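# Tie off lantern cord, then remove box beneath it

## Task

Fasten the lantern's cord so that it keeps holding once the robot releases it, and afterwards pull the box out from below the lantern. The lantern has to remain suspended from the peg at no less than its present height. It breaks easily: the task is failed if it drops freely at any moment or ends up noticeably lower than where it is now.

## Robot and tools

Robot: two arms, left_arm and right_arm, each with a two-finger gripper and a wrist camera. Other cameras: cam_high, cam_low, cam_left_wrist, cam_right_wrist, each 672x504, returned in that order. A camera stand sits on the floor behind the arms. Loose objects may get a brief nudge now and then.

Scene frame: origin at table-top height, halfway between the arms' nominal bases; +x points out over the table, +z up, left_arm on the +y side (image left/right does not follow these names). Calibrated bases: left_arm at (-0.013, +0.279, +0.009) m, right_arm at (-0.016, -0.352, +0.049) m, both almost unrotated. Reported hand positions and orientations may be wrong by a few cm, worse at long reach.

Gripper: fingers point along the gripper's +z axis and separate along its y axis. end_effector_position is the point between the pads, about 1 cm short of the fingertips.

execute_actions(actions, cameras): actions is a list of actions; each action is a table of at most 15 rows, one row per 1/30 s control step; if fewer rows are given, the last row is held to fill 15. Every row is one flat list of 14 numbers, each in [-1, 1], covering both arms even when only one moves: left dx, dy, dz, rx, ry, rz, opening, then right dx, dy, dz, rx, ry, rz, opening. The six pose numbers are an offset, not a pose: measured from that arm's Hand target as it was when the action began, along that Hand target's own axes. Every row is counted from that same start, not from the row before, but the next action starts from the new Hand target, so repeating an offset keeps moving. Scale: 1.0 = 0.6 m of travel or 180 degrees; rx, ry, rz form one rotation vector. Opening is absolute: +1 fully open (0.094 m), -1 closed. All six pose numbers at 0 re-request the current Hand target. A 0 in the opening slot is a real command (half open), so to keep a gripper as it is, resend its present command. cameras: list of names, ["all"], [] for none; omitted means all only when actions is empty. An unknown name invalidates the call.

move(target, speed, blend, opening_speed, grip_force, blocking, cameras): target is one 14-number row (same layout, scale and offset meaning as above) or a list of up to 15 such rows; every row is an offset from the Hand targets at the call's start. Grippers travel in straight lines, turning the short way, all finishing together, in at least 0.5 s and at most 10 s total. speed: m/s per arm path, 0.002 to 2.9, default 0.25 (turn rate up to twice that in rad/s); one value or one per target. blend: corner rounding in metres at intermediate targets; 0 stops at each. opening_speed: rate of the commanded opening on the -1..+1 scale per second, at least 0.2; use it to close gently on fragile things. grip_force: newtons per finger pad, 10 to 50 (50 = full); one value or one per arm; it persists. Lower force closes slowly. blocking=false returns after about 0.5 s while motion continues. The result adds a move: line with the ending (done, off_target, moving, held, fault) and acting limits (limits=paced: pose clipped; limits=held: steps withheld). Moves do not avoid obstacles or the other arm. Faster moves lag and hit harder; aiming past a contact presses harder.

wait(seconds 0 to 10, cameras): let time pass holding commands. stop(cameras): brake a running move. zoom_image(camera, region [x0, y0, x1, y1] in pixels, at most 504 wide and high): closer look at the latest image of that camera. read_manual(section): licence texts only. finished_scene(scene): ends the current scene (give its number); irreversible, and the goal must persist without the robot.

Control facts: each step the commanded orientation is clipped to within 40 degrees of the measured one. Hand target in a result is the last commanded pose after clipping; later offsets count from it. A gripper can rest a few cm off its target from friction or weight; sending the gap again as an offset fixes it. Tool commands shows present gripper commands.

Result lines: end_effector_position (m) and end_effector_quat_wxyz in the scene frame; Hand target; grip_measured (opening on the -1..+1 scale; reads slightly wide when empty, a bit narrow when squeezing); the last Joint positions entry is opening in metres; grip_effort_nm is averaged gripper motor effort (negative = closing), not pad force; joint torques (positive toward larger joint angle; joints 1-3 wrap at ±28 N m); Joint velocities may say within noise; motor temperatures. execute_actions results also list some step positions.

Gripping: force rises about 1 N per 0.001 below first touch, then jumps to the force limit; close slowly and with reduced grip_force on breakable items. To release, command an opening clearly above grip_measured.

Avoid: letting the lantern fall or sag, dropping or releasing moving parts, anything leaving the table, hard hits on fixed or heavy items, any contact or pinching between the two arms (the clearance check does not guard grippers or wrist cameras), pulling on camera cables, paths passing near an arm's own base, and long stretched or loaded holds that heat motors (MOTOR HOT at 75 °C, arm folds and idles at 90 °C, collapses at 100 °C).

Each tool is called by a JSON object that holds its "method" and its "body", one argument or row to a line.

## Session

{"method": "execute_actions", "body": {
  "actions": []
}}

{"method": "zoom_image", "body": {
  "camera": "cam_low",
  "region": [240, 160, 380, 290]
}}

{"method": "zoom_image", "body": {
  "camera": "cam_high",
  "region": [180, 100, 380, 380]
}}

Scene clock: 0.00 s.
left_arm: end_effector_position=(+0.3871, +0.2893, +0.0956) grip_measured=+1.000 grip_effort_nm=n/a end_effector_quat_wxyz=(+0.578, -0.013, +0.816, +0.021) | right_arm: end_effector_position=(+0.3751, -0.3886, +0.1372) grip_measured=+1.000 grip_effort_nm=n/a end_effector_quat_wxyz=(+0.549, +0.075, +0.828, -0.086)
Joint positions: left_arm=[0.001 1.601 0.36 0.902 -0.046 0.004 0.094] | right_arm=[0.037 1.523 0.386 0.731 0.237 0.036 0.094]
Joint velocities: within noise
Joint torques (N m): no reading
Motor temperatures (°C): left_arm=[22 26 34 30 22 23 22] | right_arm=[23 30 26 21 21 21 25]
Heat: left arm: 34 °C; right arm: 30 °C.
Hand target: left_arm +0.3887, +0.2894, +0.0992; +0.581, -0.012, +0.814, +0.021 | right_arm +0.3765, -0.3888, +0.1405; +0.552, +0.077, +0.826, -0.086
Tool commands: left_gripper/opening=+1.0 right_gripper/opening=+1.0

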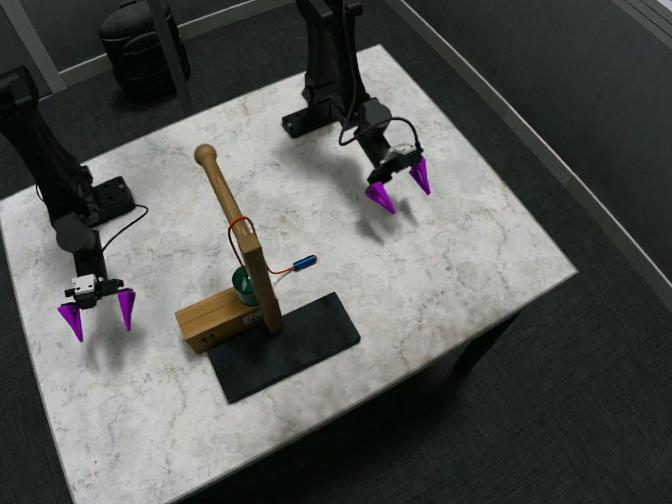

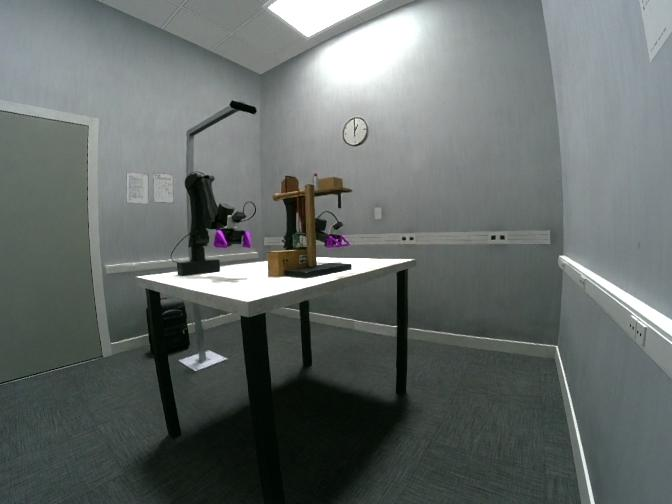

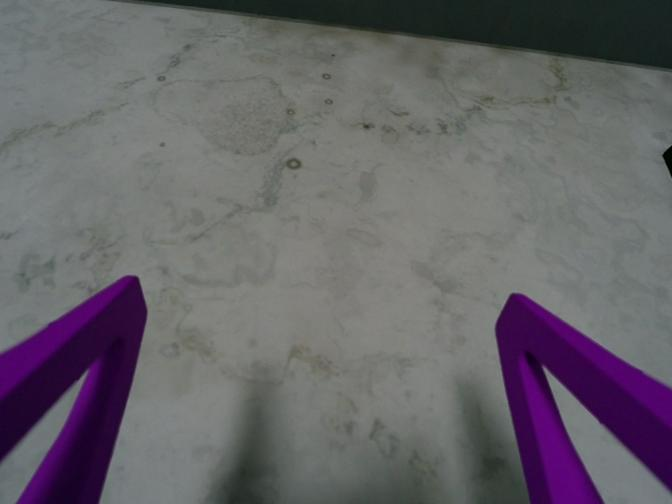

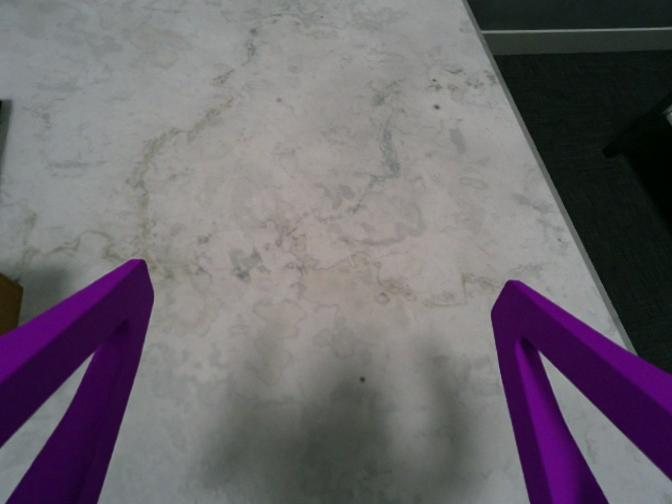

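Scaled by 3.600 from the camera's 672x504 image, which has a finer 960x720 frame.

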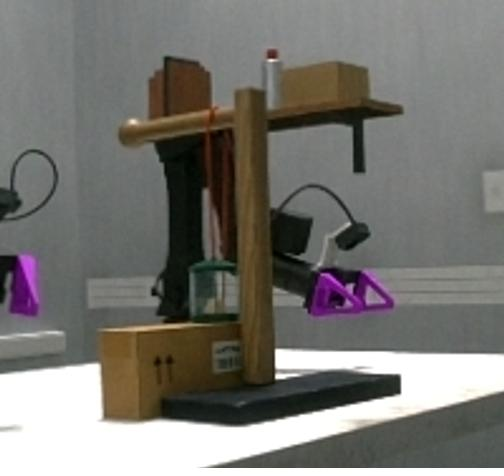

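Scaled by 1.800 from the camera's 672x504 image, which has a finer 960x720 frame.

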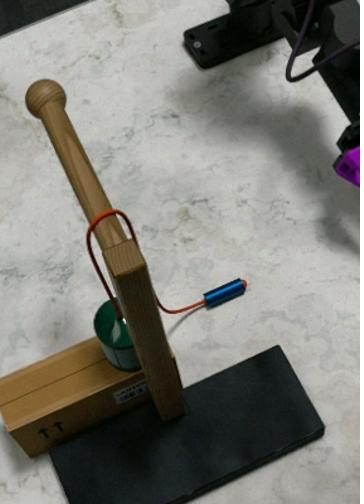

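{"method": "move", "body": {
  "target": [0,0,0,0,0,0,1,-0.323,0.189,-0.475,-0.293,-0.122,-0.04,0],
  "cameras": ["cam_right_wrist"]
}}

Scene clock: 59.97 s.
left_arm: end_effector_position=(+0.3871, +0.2893, +0.0956) grip_measured=+1.000 grip_effort_nm=0.03 end_effector_quat_wxyz=(+0.578, -0.013, +0.816, +0.021) | right_arm: end_effector_position=(+0.2233, -0.2226, +0.4137) grip_measured=+0.003 grip_effort_nm=-0.15 end_effector_quat_wxyz=(+0.665, -0.239, +0.667, +0.236)
Joint positions: left_arm=[0.001 1.601 0.36 0.902 -0.046 0.004 0.094] | right_arm=[0.166 0.583 0.759 -0.181 -0.546 -0.006 0.047]
Joint torques (N m): left_arm=[-0.06 -5.94 5.34 2.4 -0.02 0.03] | right_arm=[0.81 1.29 8.17 1.61 -0.05 0.05]
Motor temperatures (°C): left_arm=[22 27 35 40 22 23 22] | right_arm=[23 30 29 29 21 21 25]
Heat: left arm: 40 °C; right arm: 30 °C.
Hand target: left_arm +0.3887, +0.2894, +0.0992; +0.581, -0.012, +0.814, +0.021 | right_arm +0.2190, -0.2202, +0.4205; +0.664, -0.242, +0.665, +0.242
Off the commanded pose: left_arm 0.004 m, 0 deg | right_arm 0.008 m, 1 deg.
move: done
Images, in order (width x height): cam_right_wrist 672x504.

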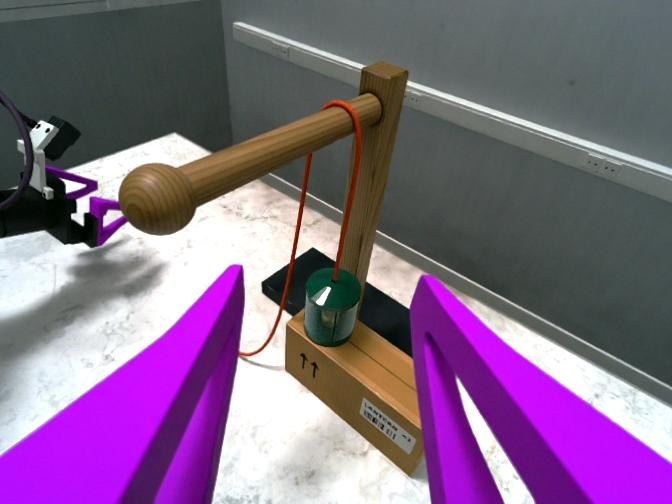

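{"method": "move", "body": {
  "target": [0,0,0,0,0,0,1,0,0.2,0,0,0,0,0],
  "cameras": ["cam_right_wrist"]
}}

Scene clock: 86.33 s.
left_arm: end_effector_position=(+0.3871, +0.2893, +0.0956) grip_measured=+1.000 grip_effort_nm=0.03 end_effector_quat_wxyz=(+0.578, -0.013, +0.816, +0.021) | right_arm: end_effector_position=(+0.1426, -0.1262, +0.4047) grip_measured=+0.003 grip_effort_nm=-0.15 end_effector_quat_wxyz=(+0.656, -0.256, +0.672, +0.229)
Joint positions: left_arm=[0.001 1.601 0.36 0.902 -0.046 0.004 0.094] | right_arm=[1.402 0.626 0.759 -0.178 0.676 0.001 0.047]
Joint torques (N m): left_arm=[-0.03 -5.93 5.3 2.41 -0.02 0.03] | right_arm=[0.58 0.96 8.44 1.87 0.09 0]
Heat: left arm: 41 °C; right arm: 31 °C.
Hand target: left_arm +0.3887, +0.2894, +0.0992; +0.581, -0.012, +0.814, +0.021 | right_arm +0.1418, -0.1282, +0.4207; +0.664, -0.242, +0.665, +0.242
Off the commanded pose: left_arm 0.004 m, 0 deg | right_arm 0.016 m, 3 deg.
move: off_target (right_arm)
Images, in order (width x height): cam_right_wrist 672x504.

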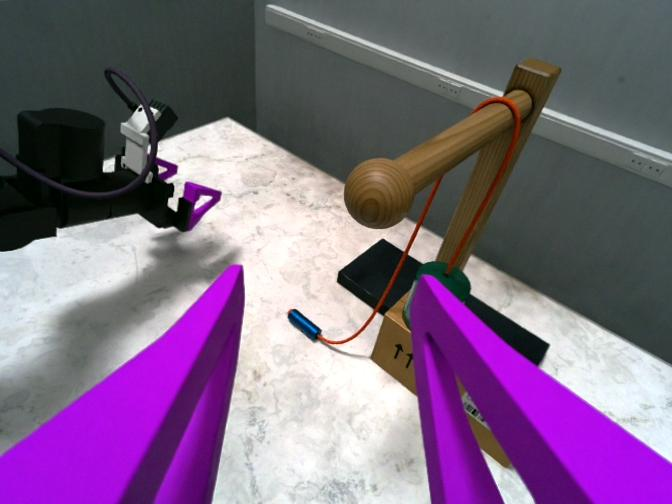

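{"method": "move", "body": {
  "target": [-0.097,-0.382,-0.031,-0.294,0.316,-0.421,0.2,0,-0.2,0,0,0,0,0],
  "cameras": ["cam_left_wrist","cam_high","cam_right_wrist"]
}}

Scene clock: 161.70 s.
left_arm: end_effector_position=(+0.3999, +0.0575, +0.1601) grip_measured=+0.202 grip_effort_nm=-0.06 end_effector_quat_wxyz=(-0.021, +0.701, -0.710, +0.060) | right_arm: end_effector_position=(+0.2208, -0.2190, +0.4058) grip_measured=+0.003 grip_effort_nm=-0.15 end_effector_quat_wxyz=(+0.650, -0.239, +0.678, +0.245)
Joint positions: left_arm=[-0.497 2.329 2.452 -1.567 -0.005 -2.054 0.056] | right_arm=[0.183 0.581 0.759 -0.219 -0.543 0.001 0.047]
Joint torques (N m): left_arm=[0.54 -10.71 7.43 0.8 0.04 -0.03] | right_arm=[-0.69 1.32 8.17 1.94 -0.07 -0.02]
Heat: left arm: 43 °C; right arm: 32 °C.
Hand target: left_arm +0.4003, +0.0593, +0.1556; +0.000, +0.707, -0.707, +0.000 | right_arm +0.2189, -0.2202, +0.4206; +0.664, -0.242, +0.665, +0.242
Off the commanded pose: left_arm 0.005 m, 7 deg | right_arm 0.015 m, 2 deg.
joint sent to its limit (left arm) — joint 4 (wrist pitch), lower limit. The joint targets are off in orientation, not in position.
move: off_target (left_arm, right_arm)
Images, in order (width x height): cam_high 672x504, cam_left_wrist 672x504, cam_right_wrist 672x504.

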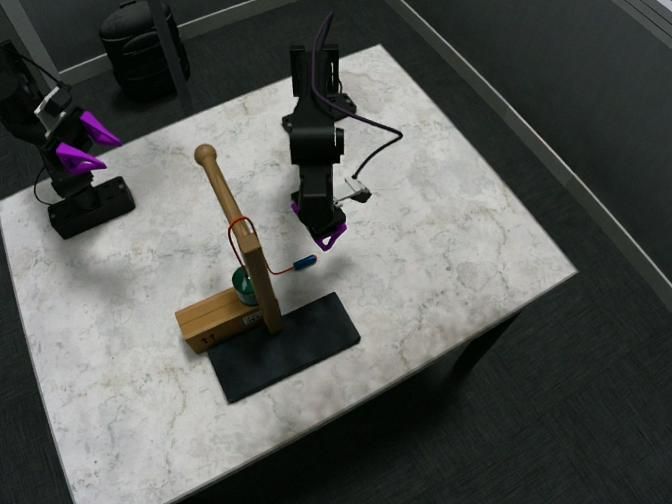

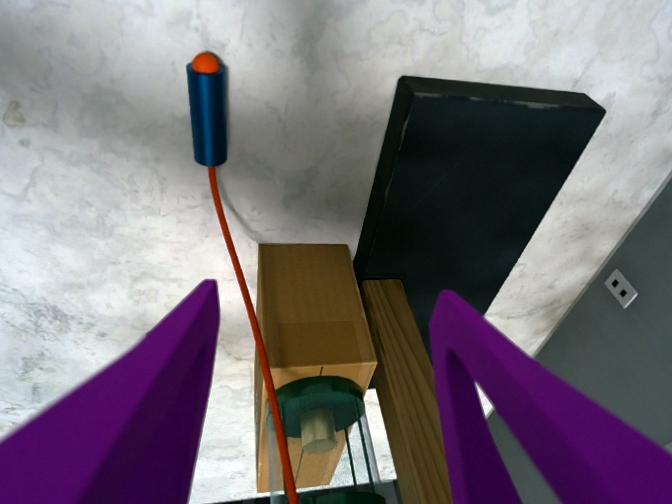

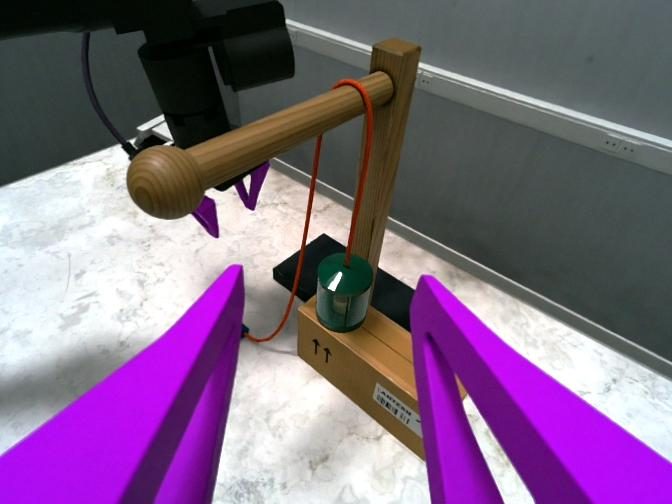

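{"method": "move", "body": {
  "target": [0.045,0.065,0.208,0,0,0,0.2,0,0,0,0,0,0,0],
  "speed": 0.15,
  "cameras": ["cam_left_wrist"]
}}

Scene clock: 183.23 s.
left_arm: end_effector_position=(+0.3655, +0.0320, +0.0306) grip_measured=+0.202 grip_effort_nm=-0.06 end_effector_quat_wxyz=(+0.010, +0.684, -0.729, +0.006) | right_arm: end_effector_position=(+0.2207, -0.2189, +0.4058) grip_measured=+0.003 grip_effort_nm=-0.15 end_effector_quat_wxyz=(+0.650, -0.239, +0.678, +0.245)
Joint positions: left_arm=[-0.573 2.328 1.937 -1.172 0.021 -2.078 0.056] | right_arm=[0.183 0.581 0.759 -0.219 -0.543 0.001 0.047]
Joint torques (N m): left_arm=[-0.24 -13.68 4.98 0.72 0.03 -0.07] | right_arm=[-0.7 1.31 8.16 1.93 -0.07 -0.02]
Heat: left arm: 38 °C; right arm: 32 °C.
Hand target: left_arm +0.3615, +0.0323, +0.0308; +0.000, +0.707, -0.707, +0.000 | right_arm +0.2189, -0.2202, +0.4206; +0.664, -0.242, +0.665, +0.242
Off the commanded pose: left_arm 0.004 m, 4 deg | right_arm 0.015 m, 2 deg.
joint sent to its limit (left arm) — joint 6 (wrist roll), lower limit. The joint targets are off in orientation, not in position.
move: off_target (left_arm, right_arm)
Images, in order (width x height): cam_left_wrist 672x504.

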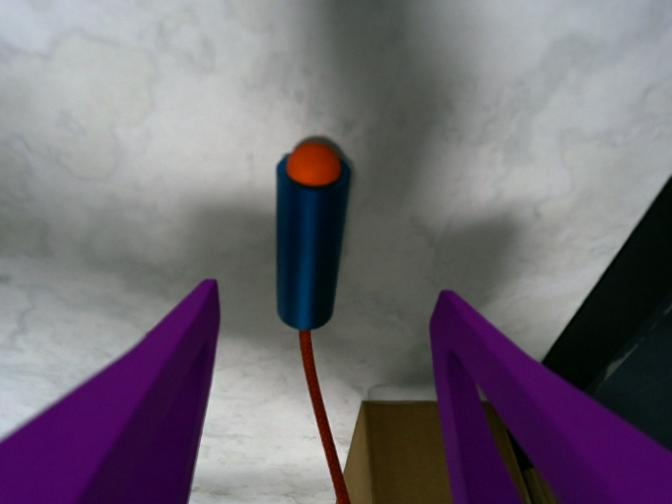

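{"method": "move", "body": {
  "target": [
    [-0.013,0.007,0.032,0,0,0,0.2,0,0,0,0,0,0,0],
    [-0.013,0.007,0.032,0,0,0,-0.8,0,0,0,0,0,0,0]
  ],
  "speed": 0.1,
  "opening_speed": 0.8,
  "cameras": ["cam_left_wrist"]
}}

Scene clock: 197.30 s.
left_arm: end_effector_position=(+0.3581, +0.0367, +0.0063) grip_measured=-0.645 grip_effort_nm=-0.99 end_effector_quat_wxyz=(+0.012, +0.684, -0.729, -0.001) | right_arm: end_effector_position=(+0.2207, -0.2189, +0.4058) grip_measured=+0.003 grip_effort_nm=-0.15 end_effector_quat_wxyz=(+0.650, -0.239, +0.678, +0.245)
Joint positions: left_arm=[-0.573 2.327 1.836 -1.088 0.022 -2.079 0.017] | right_arm=[0.183 0.581 0.759 -0.219 -0.543 0.001 0.047]
Joint torques (N m): left_arm=[0.58 -15.01 4.44 0.75 -0.01 -0.05] | right_arm=[-0.7 1.31 8.18 1.92 -0.07 -0.02]
Motor temperatures (°C): left_arm=[22 34 35 37 22 23 22] | right_arm=[23 28 32 32 21 21 25]
Heat: left arm: 37 °C; right arm: 32 °C.
Hand target: left_arm +0.3572, +0.0400, +0.0116; +0.000, +0.707, -0.707, +0.000 | right_arm +0.2189, -0.2202, +0.4206; +0.664, -0.242, +0.665, +0.242
Off the commanded pose: left_arm 0.006 m, 4 deg | right_arm 0.015 m, 2 deg.
joint sent to its limit (left arm) — joint 6 (wrist roll), lower limit. The joint targets are off in orientation, not in position.
move: off_target (left_arm, right_arm); target 2's new opening was sent with left_arm's hand 0.006 m and 4 deg from that target
Images, in order (width x height): cam_left_wrist 672x504.

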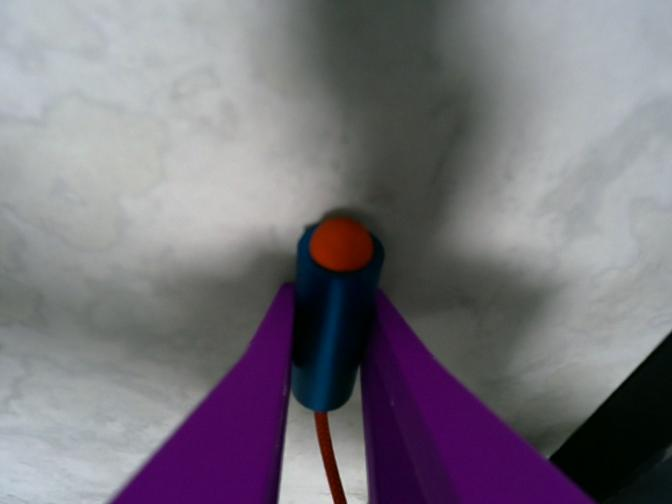

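{"method": "move", "body": {
  "target": [
    [0.01,0,-0.06,0,0,0,-0.8,0,0,0,0,0,0,0],
    [0.015,0,-0.06,0,0,0.36,-0.8,0,0,0,0,0,0,0],
    [0.015,0,-0.003,0,0,0.36,-0.8,0,0,0,0,0,0,0]
  ],
  "speed": 0.2,
  "cameras": ["cam_left_wrist","cam_right_wrist"]
}}

Scene clock: 221.77 s.
left_arm: end_effector_position=(+0.3573, +0.0293, +0.0173) grip_measured=-0.645 grip_effort_nm=-1.00 end_effector_quat_wxyz=(-0.005, -0.223, +0.975, -0.009) | right_arm: end_effector_position=(+0.2207, -0.2189, +0.4058) grip_measured=+0.003 grip_effort_nm=-0.15 end_effector_quat_wxyz=(+0.650, -0.239, +0.678, +0.245)
Joint positions: left_arm=[-0.588 2.317 1.863 -1.112 0.02 -1.037 0.017] | right_arm=[0.183 0.581 0.759 -0.219 -0.543 0.001 0.047]
Joint torques (N m): left_arm=[-0.51 -12.46 5.31 0.82 -0.22 0.07] | right_arm=[-0.7 1.31 8.18 1.93 -0.07 -0.02]
Motor temperatures (°C): left_arm=[22 40 35 35 22 23 24] | right_arm=[23 27 33 33 21 21 25]
Heat: left arm: 40 °C; right arm: 33 °C.
Hand target: left_arm +0.3573, +0.0310, +0.0134; +0.000, -0.218, +0.976, +0.000 | right_arm +0.2189, -0.2202, +0.4206; +0.664, -0.242, +0.665, +0.242
Off the commanded pose: left_arm 0.004 m, 1 deg | right_arm 0.015 m, 2 deg.
move: off_target (right_arm)
Images, in order (width x height): cam_left_wrist 672x504, cam_right_wrist 672x504.

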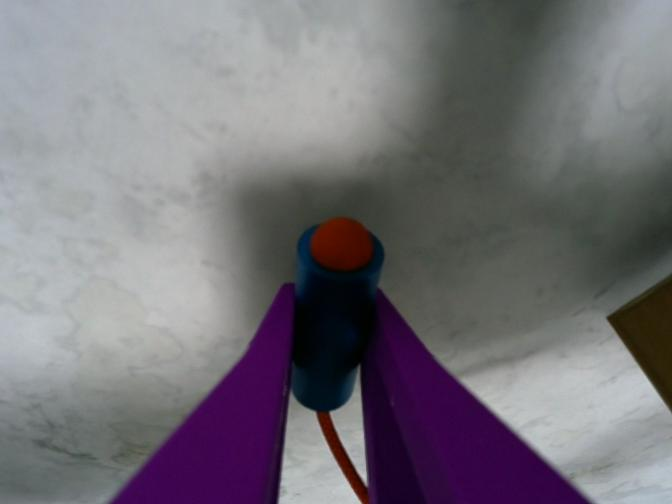

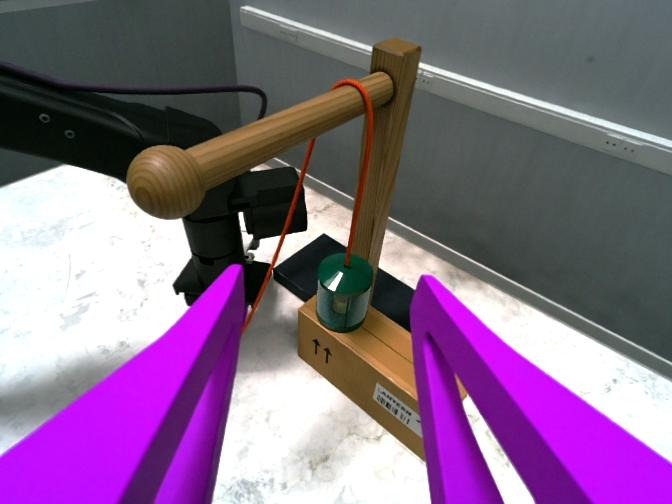

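{"method": "move", "body": {
  "target": [
    [0,0,0.018,0,0,0,-0.8,0,0,0,0,0,0,0],
    [0,0,0.018,0,0,0,0,0,0,0,0,0,0,0],
    [0,0,-0.2,0,0,0,0,0,0,0,0,0,0,0],
    [-0.116,0.442,-0.25,0,0,0,0,0,0,0,0,0,0,0]
  ],
  "speed": [0.05,0.1,0.15,0.3],
  "opening_speed": 1.0,
  "cameras": ["cam_left_wrist","cam_right_wrist"]
}}

Scene clock: 234.27 s.
left_arm: end_effector_position=(+0.3092, +0.3017, +0.1580) grip_measured=-0.002 grip_effort_nm=0.13 end_effector_quat_wxyz=(-0.010, -0.223, +0.975, +0.001) | right_arm: end_effector_position=(+0.2207, -0.2189, +0.4058) grip_measured=+0.003 grip_effort_nm=-0.15 end_effector_quat_wxyz=(+0.650, -0.239, +0.678, +0.245)
Joint positions: left_arm=[0.067 1.79 1.643 -1.444 0.001 -0.382 0.047] | right_arm=[0.183 0.581 0.759 -0.219 -0.543 0.001 0.047]
Joint torques (N m): left_arm=[-0.35 -10.82 5 0.75 -0.02 0.08] | right_arm=[-0.69 1.32 8.17 1.92 -0.06 -0.03]
Heat: left arm: 39 °C; right arm: 33 °C.
Hand target: left_arm +0.3071, +0.3006, +0.1634; +0.000, -0.219, +0.976, +0.000 | right_arm +0.2189, -0.2202, +0.4206; +0.664, -0.242, +0.665, +0.242
Off the commanded pose: left_arm 0.006 m, 1 deg | right_arm 0.015 m, 2 deg.
move: off_target (right_arm)
Images, in order (width x height): cam_left_wrist 672x504, cam_right_wrist 672x504.

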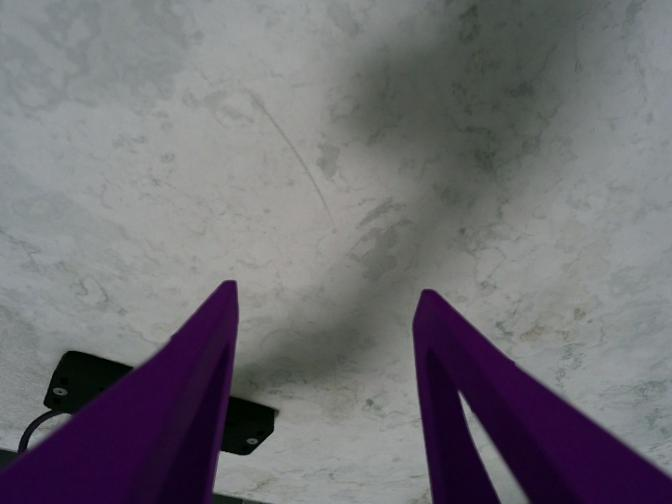

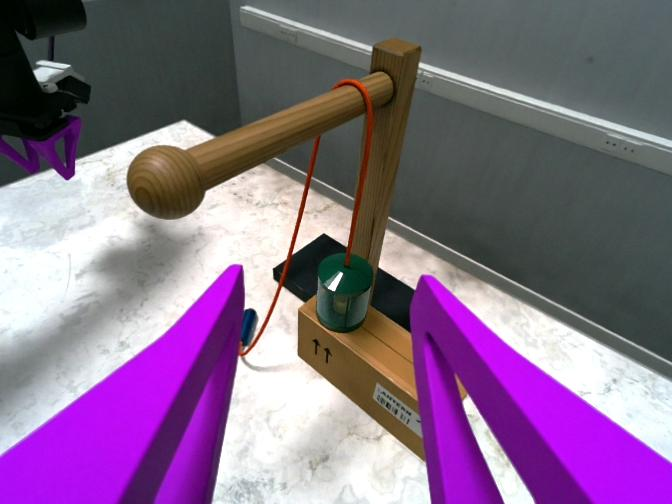

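{"method": "move", "body": {
  "target": [
    [0,0,0,0,0,0,0,0.368,-0.022,0.027,0.078,0.275,0.036,0],
    [0,0,0,0,0,0,0,0.5,0.156,0.307,0.078,0.275,0.036,0],
    [0,0,0,0,0,0,0,0.56,0.15,0.413,0.078,0.275,0.036,0.2]
  ],
  "speed": 0.2,
  "cameras": ["cam_high","cam_right_wrist"]
}}

Scene clock: 262.87 s.
left_arm: end_effector_position=(+0.3092, +0.3017, +0.1580) grip_measured=-0.002 grip_effort_nm=0.13 end_effector_quat_wxyz=(-0.010, -0.223, +0.975, +0.001) | right_arm: end_effector_position=(+0.3410, +0.0005, +0.0791) grip_measured=+0.197 grip_effort_nm=0.15 end_effector_quat_wxyz=(+0.323, -0.207, +0.921, +0.067)
Joint positions: left_arm=[0.067 1.79 1.643 -1.444 0.001 -0.381 0.047] | right_arm=[0.9 2.036 1.272 -0.184 0.273 0.344 0.056]
Joint torques (N m): left_arm=[-0.34 -10.85 4.96 0.76 -0.01 0.07] | right_arm=[-0.36 -9.68 8.01 1.5 0.14 -0.05]
Heat: left arm: 37 °C; right arm: 33 °C.
Hand target: left_arm +0.3071, +0.3006, +0.1634; +0.000, -0.218, +0.976, +0.000 | right_arm +0.3503, +0.0079, +0.0843; +0.335, -0.203, +0.917, +0.074
Off the commanded pose: left_arm 0.006 m, 1 deg | right_arm 0.013 m, 2 deg.
move: off_target (right_arm); target 3's new opening was sent with right_arm's hand 0.013 m and 2 deg from that target
Images, in order (width x height): cam_high 672x504, cam_right_wrist 672x504.

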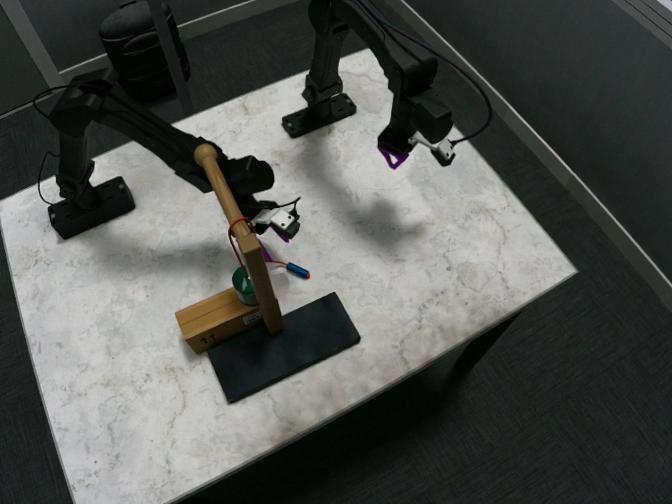

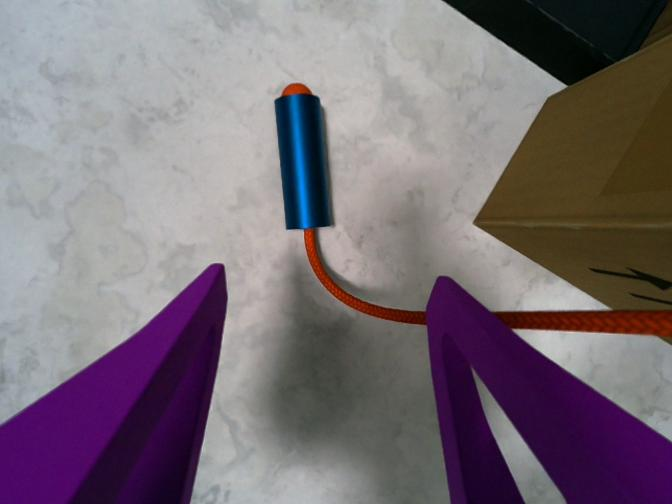

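{"method": "move", "body": {
  "target": [
    [0,0,0,0,0,0,0,-0.042,0.013,0.079,0,0,0,-0.3]
  ],
  "speed": 0.1,
  "cameras": ["cam_right_wrist"]
}}

Scene clock: 294.90 s.
left_arm: end_effector_position=(+0.3092, +0.3017, +0.1580) grip_measured=-0.002 grip_effort_nm=0.13 end_effector_quat_wxyz=(-0.010, -0.223, +0.975, +0.001) | right_arm: end_effector_position=(+0.3871, +0.0350, +0.0675) grip_measured=-0.297 grip_effort_nm=-0.15 end_effector_quat_wxyz=(+0.338, -0.203, +0.916, +0.078)
Joint positions: left_arm=[0.067 1.79 1.643 -1.444 0.001 -0.381 0.047] | right_arm=[0.871 2.229 1.509 -0.183 0.257 0.319 0.033]
Joint torques (N m): left_arm=[-0.36 -10.81 4.96 0.77 -0.02 0.08] | right_arm=[-0.46 -10.91 8.23 1.27 0.13 -0.03]
Heat: left arm: 36 °C; right arm: 35 °C.
Hand target: left_arm +0.3071, +0.3006, +0.1634; +0.000, -0.218, +0.976, +0.000 | right_arm +0.3921, +0.0362, +0.0643; +0.335, -0.204, +0.917, +0.074
Off the commanded pose: left_arm 0.006 m, 1 deg | right_arm 0.006 m, 1 deg.
move: done
Images, in order (width x height): cam_right_wrist 672x504.

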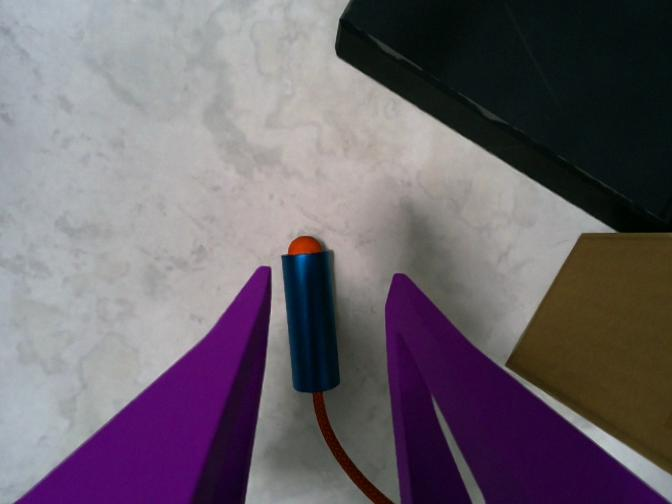

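{"method": "move", "body": {
  "target": [
    [0,0,0,0,0,0,0,0.06,0.005,0.0625,0,0,0,-0.3],
    [0,0,0,0,0,0,0,0.06,0.005,0.0625,0,0,0,-0.8]
  ],
  "speed": 0.06,
  "opening_speed": 0.6,
  "cameras": ["cam_right_wrist"]
}}

Scene clock: 312.27 s.
left_arm: end_effector_position=(+0.3092, +0.3017, +0.1580) grip_measured=-0.002 grip_effort_nm=0.13 end_effector_quat_wxyz=(-0.010, -0.223, +0.975, +0.001) | right_arm: end_effector_position=(+0.3914, +0.0400, +0.0266) grip_measured=-0.662 grip_effort_nm=-1.01 end_effector_quat_wxyz=(+0.341, -0.202, +0.914, +0.080)
Joint positions: left_arm=[0.067 1.79 1.643 -1.444 0.001 -0.381 0.047] | right_arm=[0.871 2.329 1.492 -0.057 0.256 0.319 0.016]
Joint torques (N m): left_arm=[-0.35 -10.82 4.97 0.77 -0.02 0.07] | right_arm=[0.36 -11.45 4.71 1.57 0.17 0.03]
Heat: left arm: 36 °C; right arm: 34 °C.
Hand target: left_arm +0.3071, +0.3006, +0.1634; +0.000, -0.218, +0.976, +0.000 | right_arm +0.3877, +0.0375, +0.0124; +0.335, -0.204, +0.917, +0.074
Off the commanded pose: left_arm 0.006 m, 1 deg | right_arm 0.015 m, 1 deg.
move: off_target (right_arm); target 2's new opening was sent with right_arm's hand 0.014 m and 1 deg from that target
Images, in order (width x height): cam_right_wrist 672x504.

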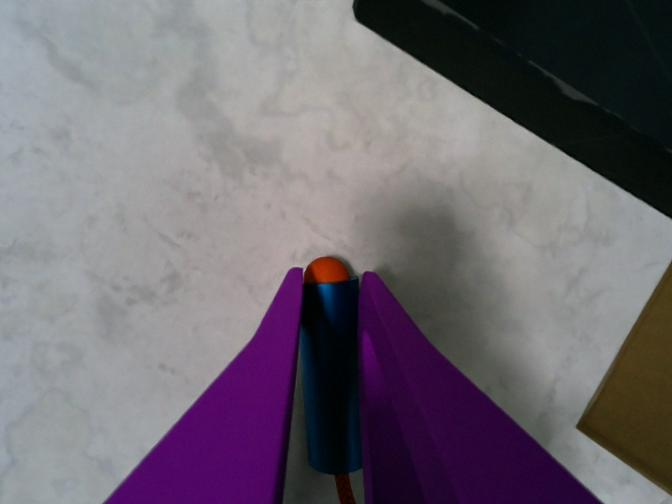

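{"method": "move", "body": {
  "target": [
    [0,0,0,0,0,0,0,-0.107,-0.01,-0.128,0,0,0,-0.8]
  ],
  "speed": 0.1,
  "cameras": ["cam_right_wrist"]
}}

Scene clock: 336.97 s.
left_arm: end_effector_position=(+0.3092, +0.3017, +0.1580) grip_measured=-0.002 grip_effort_nm=0.13 end_effector_quat_wxyz=(-0.010, -0.223, +0.975, +0.001) | right_arm: end_effector_position=(+0.3784, +0.0262, +0.0778) grip_measured=-0.664 grip_effort_nm=-1.03 end_effector_quat_wxyz=(+0.309, -0.212, +0.925, +0.058)
Joint positions: left_arm=[0.067 1.79 1.643 -1.444 0.001 -0.381 0.047] | right_arm=[0.871 2.202 1.554 -0.329 0.253 0.316 0.016]
Joint torques (N m): left_arm=[-0.34 -10.8 5 0.76 -0.03 0.09] | right_arm=[-0.75 -16.28 8.88 1.15 0.14 -0.05]
Heat: left arm: 36 °C; right arm: 31 °C.
Hand target: left_arm +0.3071, +0.3006, +0.1634; +0.000, -0.218, +0.976, +0.000 | right_arm +0.3899, +0.0319, +0.1125; +0.335, -0.204, +0.917, +0.074
Off the commanded pose: left_arm 0.006 m, 1 deg | right_arm 0.037 m, 4 deg.
move: off_target (right_arm)
Images, in order (width x height): cam_right_wrist 672x504.

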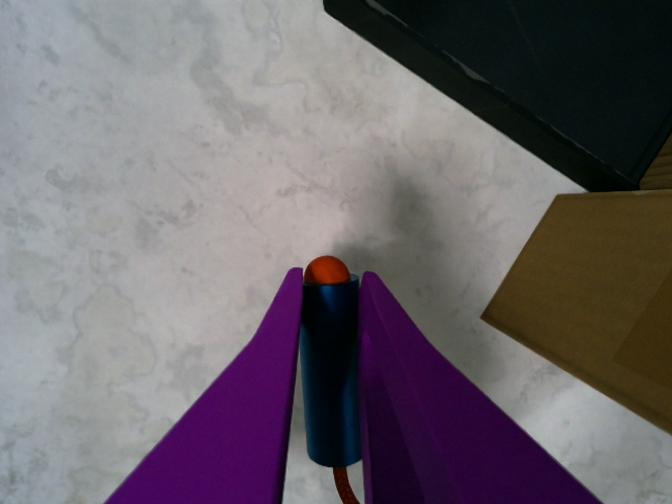

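{"method": "wait", "body": {
  "seconds": 0.1,
  "cameras": ["cam_high","cam_low"]
}}

{"method": "zoom_image", "body": {
  "camera": "cam_low",
  "region": [220, 160, 360, 290]
}}

{"method": "zoom_image", "body": {
  "camera": "cam_high",
  "region": [130, 100, 350, 350]
}}

Scene clock: 342.87 s.
left_arm: end_effector_position=(+0.3092, +0.3017, +0.1580) grip_measured=-0.002 grip_effort_nm=0.13 end_effector_quat_wxyz=(-0.010, -0.223, +0.975, +0.001) | right_arm: end_effector_position=(+0.3784, +0.0261, +0.0778) grip_measured=-0.664 grip_effort_nm=-1.03 end_effector_quat_wxyz=(+0.309, -0.212, +0.925, +0.058)
Joint positions: left_arm=[0.067 1.79 1.643 -1.444 0.001 -0.381 0.047] | right_arm=[0.871 2.202 1.554 -0.329 0.253 0.316 0.016]
Joint torques (N m): left_arm=[-0.36 -10.85 5 0.76 -0.01 0.07] | right_arm=[-0.75 -16.28 8.87 1.19 0.14 -0.04]
Motor temperatures (°C): left_arm=[22 37 36 31 22 23 22] | right_arm=[23 33 32 30 21 21 26]
Heat: left arm: 37 °C; right arm: 33 °C.
Hand target: left_arm +0.3071, +0.3006, +0.1634; +0.000, -0.218, +0.976, +0.000 | right_arm +0.3899, +0.0319, +0.1125; +0.335, -0.204, +0.917, +0.074
Tool commands: left_gripper/opening=+0.0 right_gripper/opening=-0.8
Off the commanded pose: left_arm 0.006 m, 1 deg | right_arm 0.037 m, 4 deg.
wait: 0.10 s; at rest from the start
Images, in order (width x height): cam_high 672x504, cam_low 672x504.

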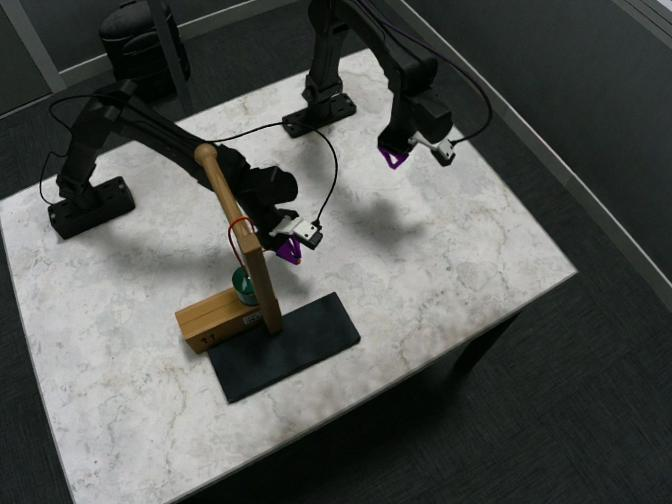

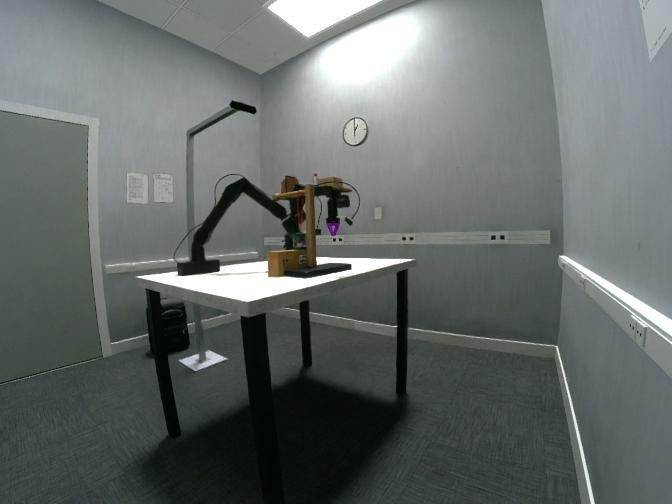

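Scaled by 3.600 from the camera's 672x504 image, which has a finer 960x720 frame.

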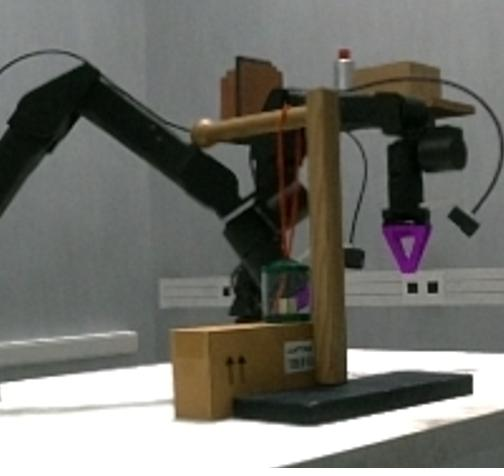

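Scaled by 2.016 from the camera's 672x504 image, which has a finer 960x720 frame.

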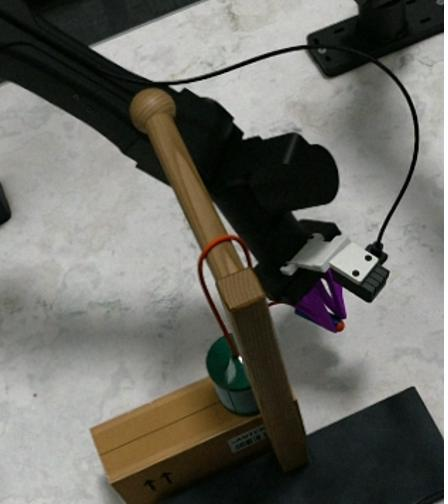

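{"method": "move", "body": {
  "target": [
    [0,0,0,0,0,0,0,0.068,0,0.052,0,0,0,-0.8],
    [0,0,0,0,0,0,0,0.147,0.063,-0.036,0,0,0,-0.8]
  ],
  "speed": 0.1,
  "cameras": ["cam_right_wrist","cam_low"]
}}

{"method": "zoom_image", "body": {
  "camera": "cam_low",
  "region": [220, 160, 360, 290]
}}

Scene clock: 355.67 s.
left_arm: end_effector_position=(+0.3092, +0.3017, +0.1580) grip_measured=-0.002 grip_effort_nm=0.13 end_effector_quat_wxyz=(-0.010, -0.223, +0.975, +0.001) | right_arm: end_effector_position=(+0.2991, +0.0319, +0.0588) grip_measured=-0.664 grip_effort_nm=-1.03 end_effector_quat_wxyz=(+0.320, -0.211, +0.921, +0.067)
Joint positions: left_arm=[0.067 1.79 1.643 -1.444 0.001 -0.381 0.047] | right_arm=[1.029 2.083 1.261 -0.164 0.34 0.448 0.016]
Joint torques (N m): left_arm=[-0.39 -10.8 4.97 0.77 -0.01 0.08] | right_arm=[0.4 -14.16 4.46 1.41 0.32 0.06]
Heat: left arm: 37 °C; right arm: 36 °C.
Hand target: left_arm +0.3071, +0.3006, +0.1634; +0.000, -0.218, +0.976, +0.000 | right_arm +0.3002, +0.0317, +0.0721; +0.335, -0.204, +0.917, +0.074
Off the commanded pose: left_arm 0.006 m, 1 deg | right_arm 0.013 m, 2 deg.
move: off_target (right_arm)
Images, in order (width x height): cam_low 672x504, cam_right_wrist 672x504.

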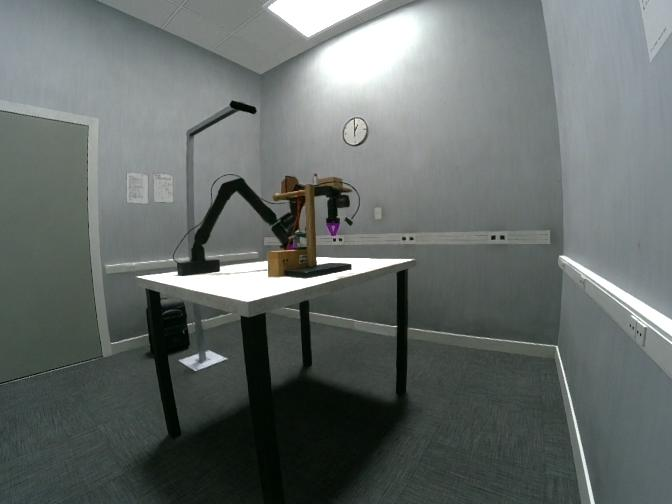

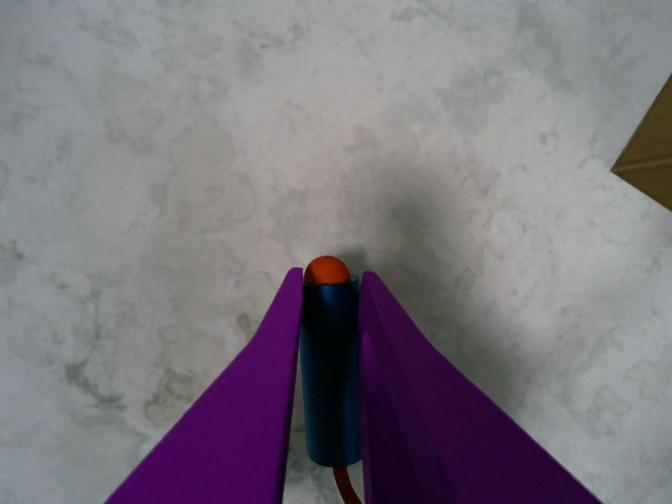

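Scaled by 3.600 from the camera's 672x504 image, which has a finer 960x720 frame.

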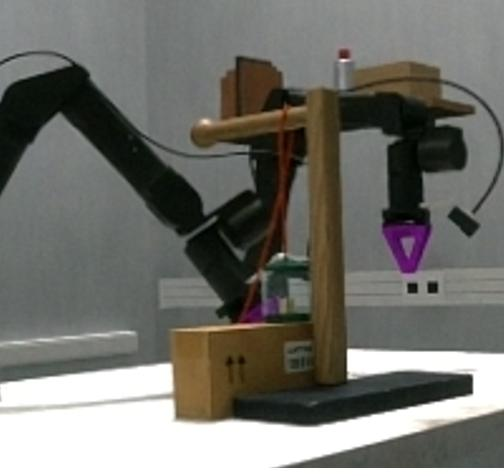

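{"method": "move", "body": {
  "target": [0,0,0,0,0,0,0,-0.093,0.027,-0.091,-0.114,-0.322,0.518,-0.8],
  "speed": 0.2,
  "cameras": ["cam_right_wrist","cam_low","cam_high"]
}}

{"method": "zoom_image", "body": {
  "camera": "cam_low",
  "region": [220, 160, 360, 290]
}}

Scene clock: 375.87 s.
left_arm: end_effector_position=(+0.3092, +0.3017, +0.1580) grip_measured=-0.002 grip_effort_nm=0.13 end_effector_quat_wxyz=(-0.010, -0.223, +0.975, +0.001) | right_arm: end_effector_position=(+0.3016, +0.0443, +0.1542) grip_measured=-0.664 grip_effort_nm=-1.03 end_effector_quat_wxyz=(+0.499, +0.500, +0.502, +0.499)
Joint positions: left_arm=[0.067 1.79 1.643 -1.444 0.001 -0.381 0.047] | right_arm=[1.261 2.324 1.139 1.174 1.234 1.579 0.016]
Joint torques (N m): left_arm=[-0.38 -10.82 4.93 0.75 -0.02 0.06] | right_arm=[0.76 -9.78 6.15 1.51 0.09 -0.02]
Heat: left arm: 37 °C; right arm: 35 °C.
Hand target: left_arm +0.3071, +0.3006, +0.1634; +0.000, -0.218, +0.976, +0.000 | right_arm +0.3001, +0.0496, +0.1499; +0.499, +0.500, +0.500, +0.500
Off the commanded pose: left_arm 0.006 m, 1 deg | right_arm 0.007 m, 0 deg.
move: done
Images, in order (width x height): cam_high 672x504, cam_low 672x504, cam_right_wrist 672x504.

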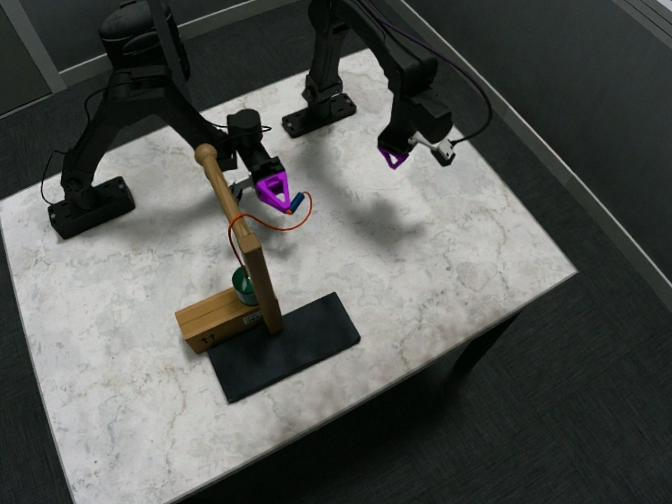

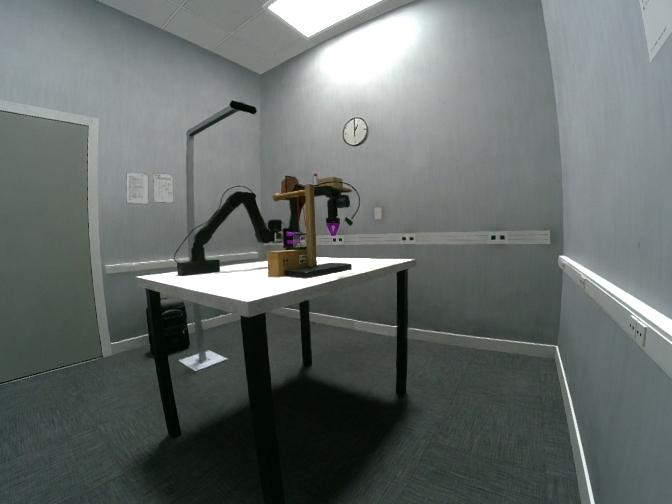

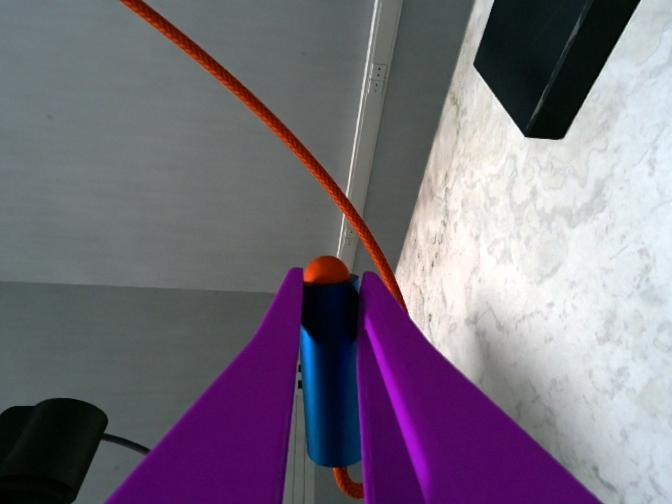

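Scaled by 3.600 from the camera's 672x504 image, which has a finer 960x720 frame.

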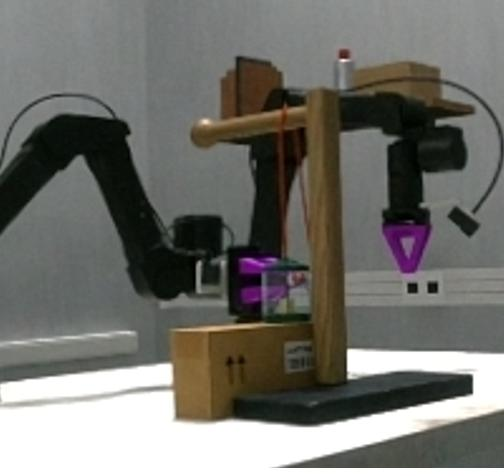

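{"method": "move", "body": {
  "target": [
    [0,0,0,0,0,0,0,0.017,0.142,0,0,0,0,-0.8],
    [0,0,0,0,0,0,0,0.017,0.147,0.092,0,0,0,-0.8],
    [0,0,0,0,0,0,0,-0.15,0.147,0.092,0,0,0,-0.8]
  ],
  "speed": 0.15,
  "blend": 0.02,
  "cameras": ["cam_low","cam_high"]
}}

{"method": "zoom_image", "body": {
  "camera": "cam_low",
  "region": [220, 160, 360, 290]
}}

{"method": "zoom_image", "body": {
  "camera": "cam_high",
  "region": [130, 100, 350, 350]
}}

Scene clock: 392.33 s.
left_arm: end_effector_position=(+0.3092, +0.3017, +0.1580) grip_measured=-0.002 grip_effort_nm=0.13 end_effector_quat_wxyz=(-0.010, -0.223, +0.975, +0.001) | right_arm: end_effector_position=(+0.3577, -0.0368, +0.2302) grip_measured=-0.664 grip_effort_nm=-1.03 end_effector_quat_wxyz=(+0.501, +0.500, +0.505, +0.493)
Joint positions: left_arm=[0.067 1.79 1.643 -1.444 0.001 -0.381 0.047] | right_arm=[1.045 1.962 0.94 1 1.022 1.576 0.016]
Joint torques (N m): left_arm=[-0.38 -10.78 4.94 0.77 0 0.07] | right_arm=[-0.09 -12.04 4.04 1.69 -0.02 -0.03]
Heat: left arm: 37 °C; right arm: 34 °C.
Hand target: left_arm +0.3071, +0.3006, +0.1634; +0.000, -0.218, +0.976, +0.000 | right_arm +0.3555, -0.0404, +0.2379; +0.499, +0.500, +0.501, +0.500
Off the commanded pose: left_arm 0.006 m, 1 deg | right_arm 0.009 m, 1 deg.
move: done
Images, in order (width x height): cam_high 672x504, cam_low 672x504.

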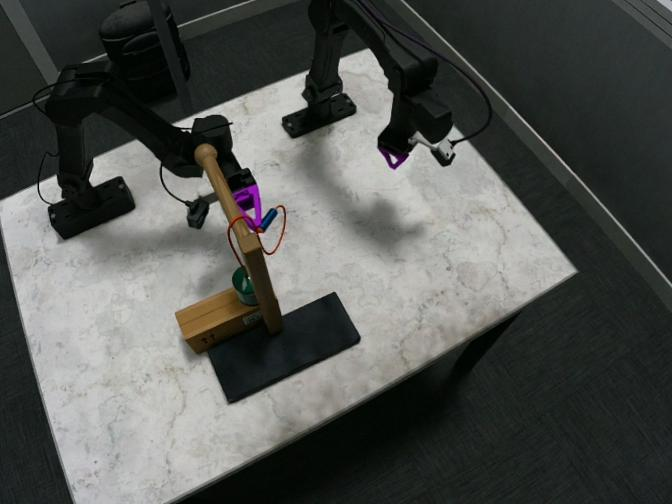

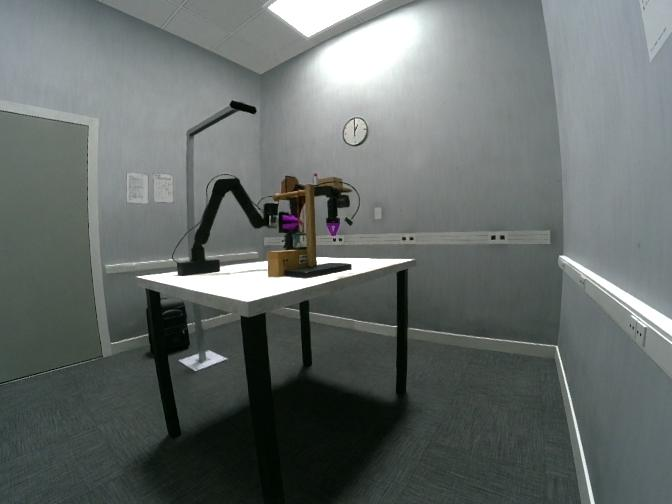

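Scaled by 3.600 from the camera's 672x504 image, which has a finer 960x720 frame.

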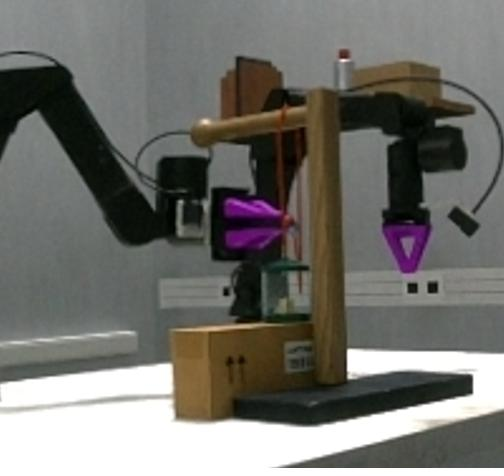

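Scaled by 2.016 from the camera's 672x504 image, which has a finer 960x720 frame.

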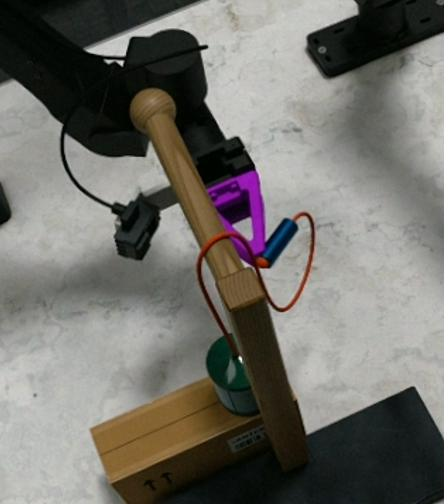

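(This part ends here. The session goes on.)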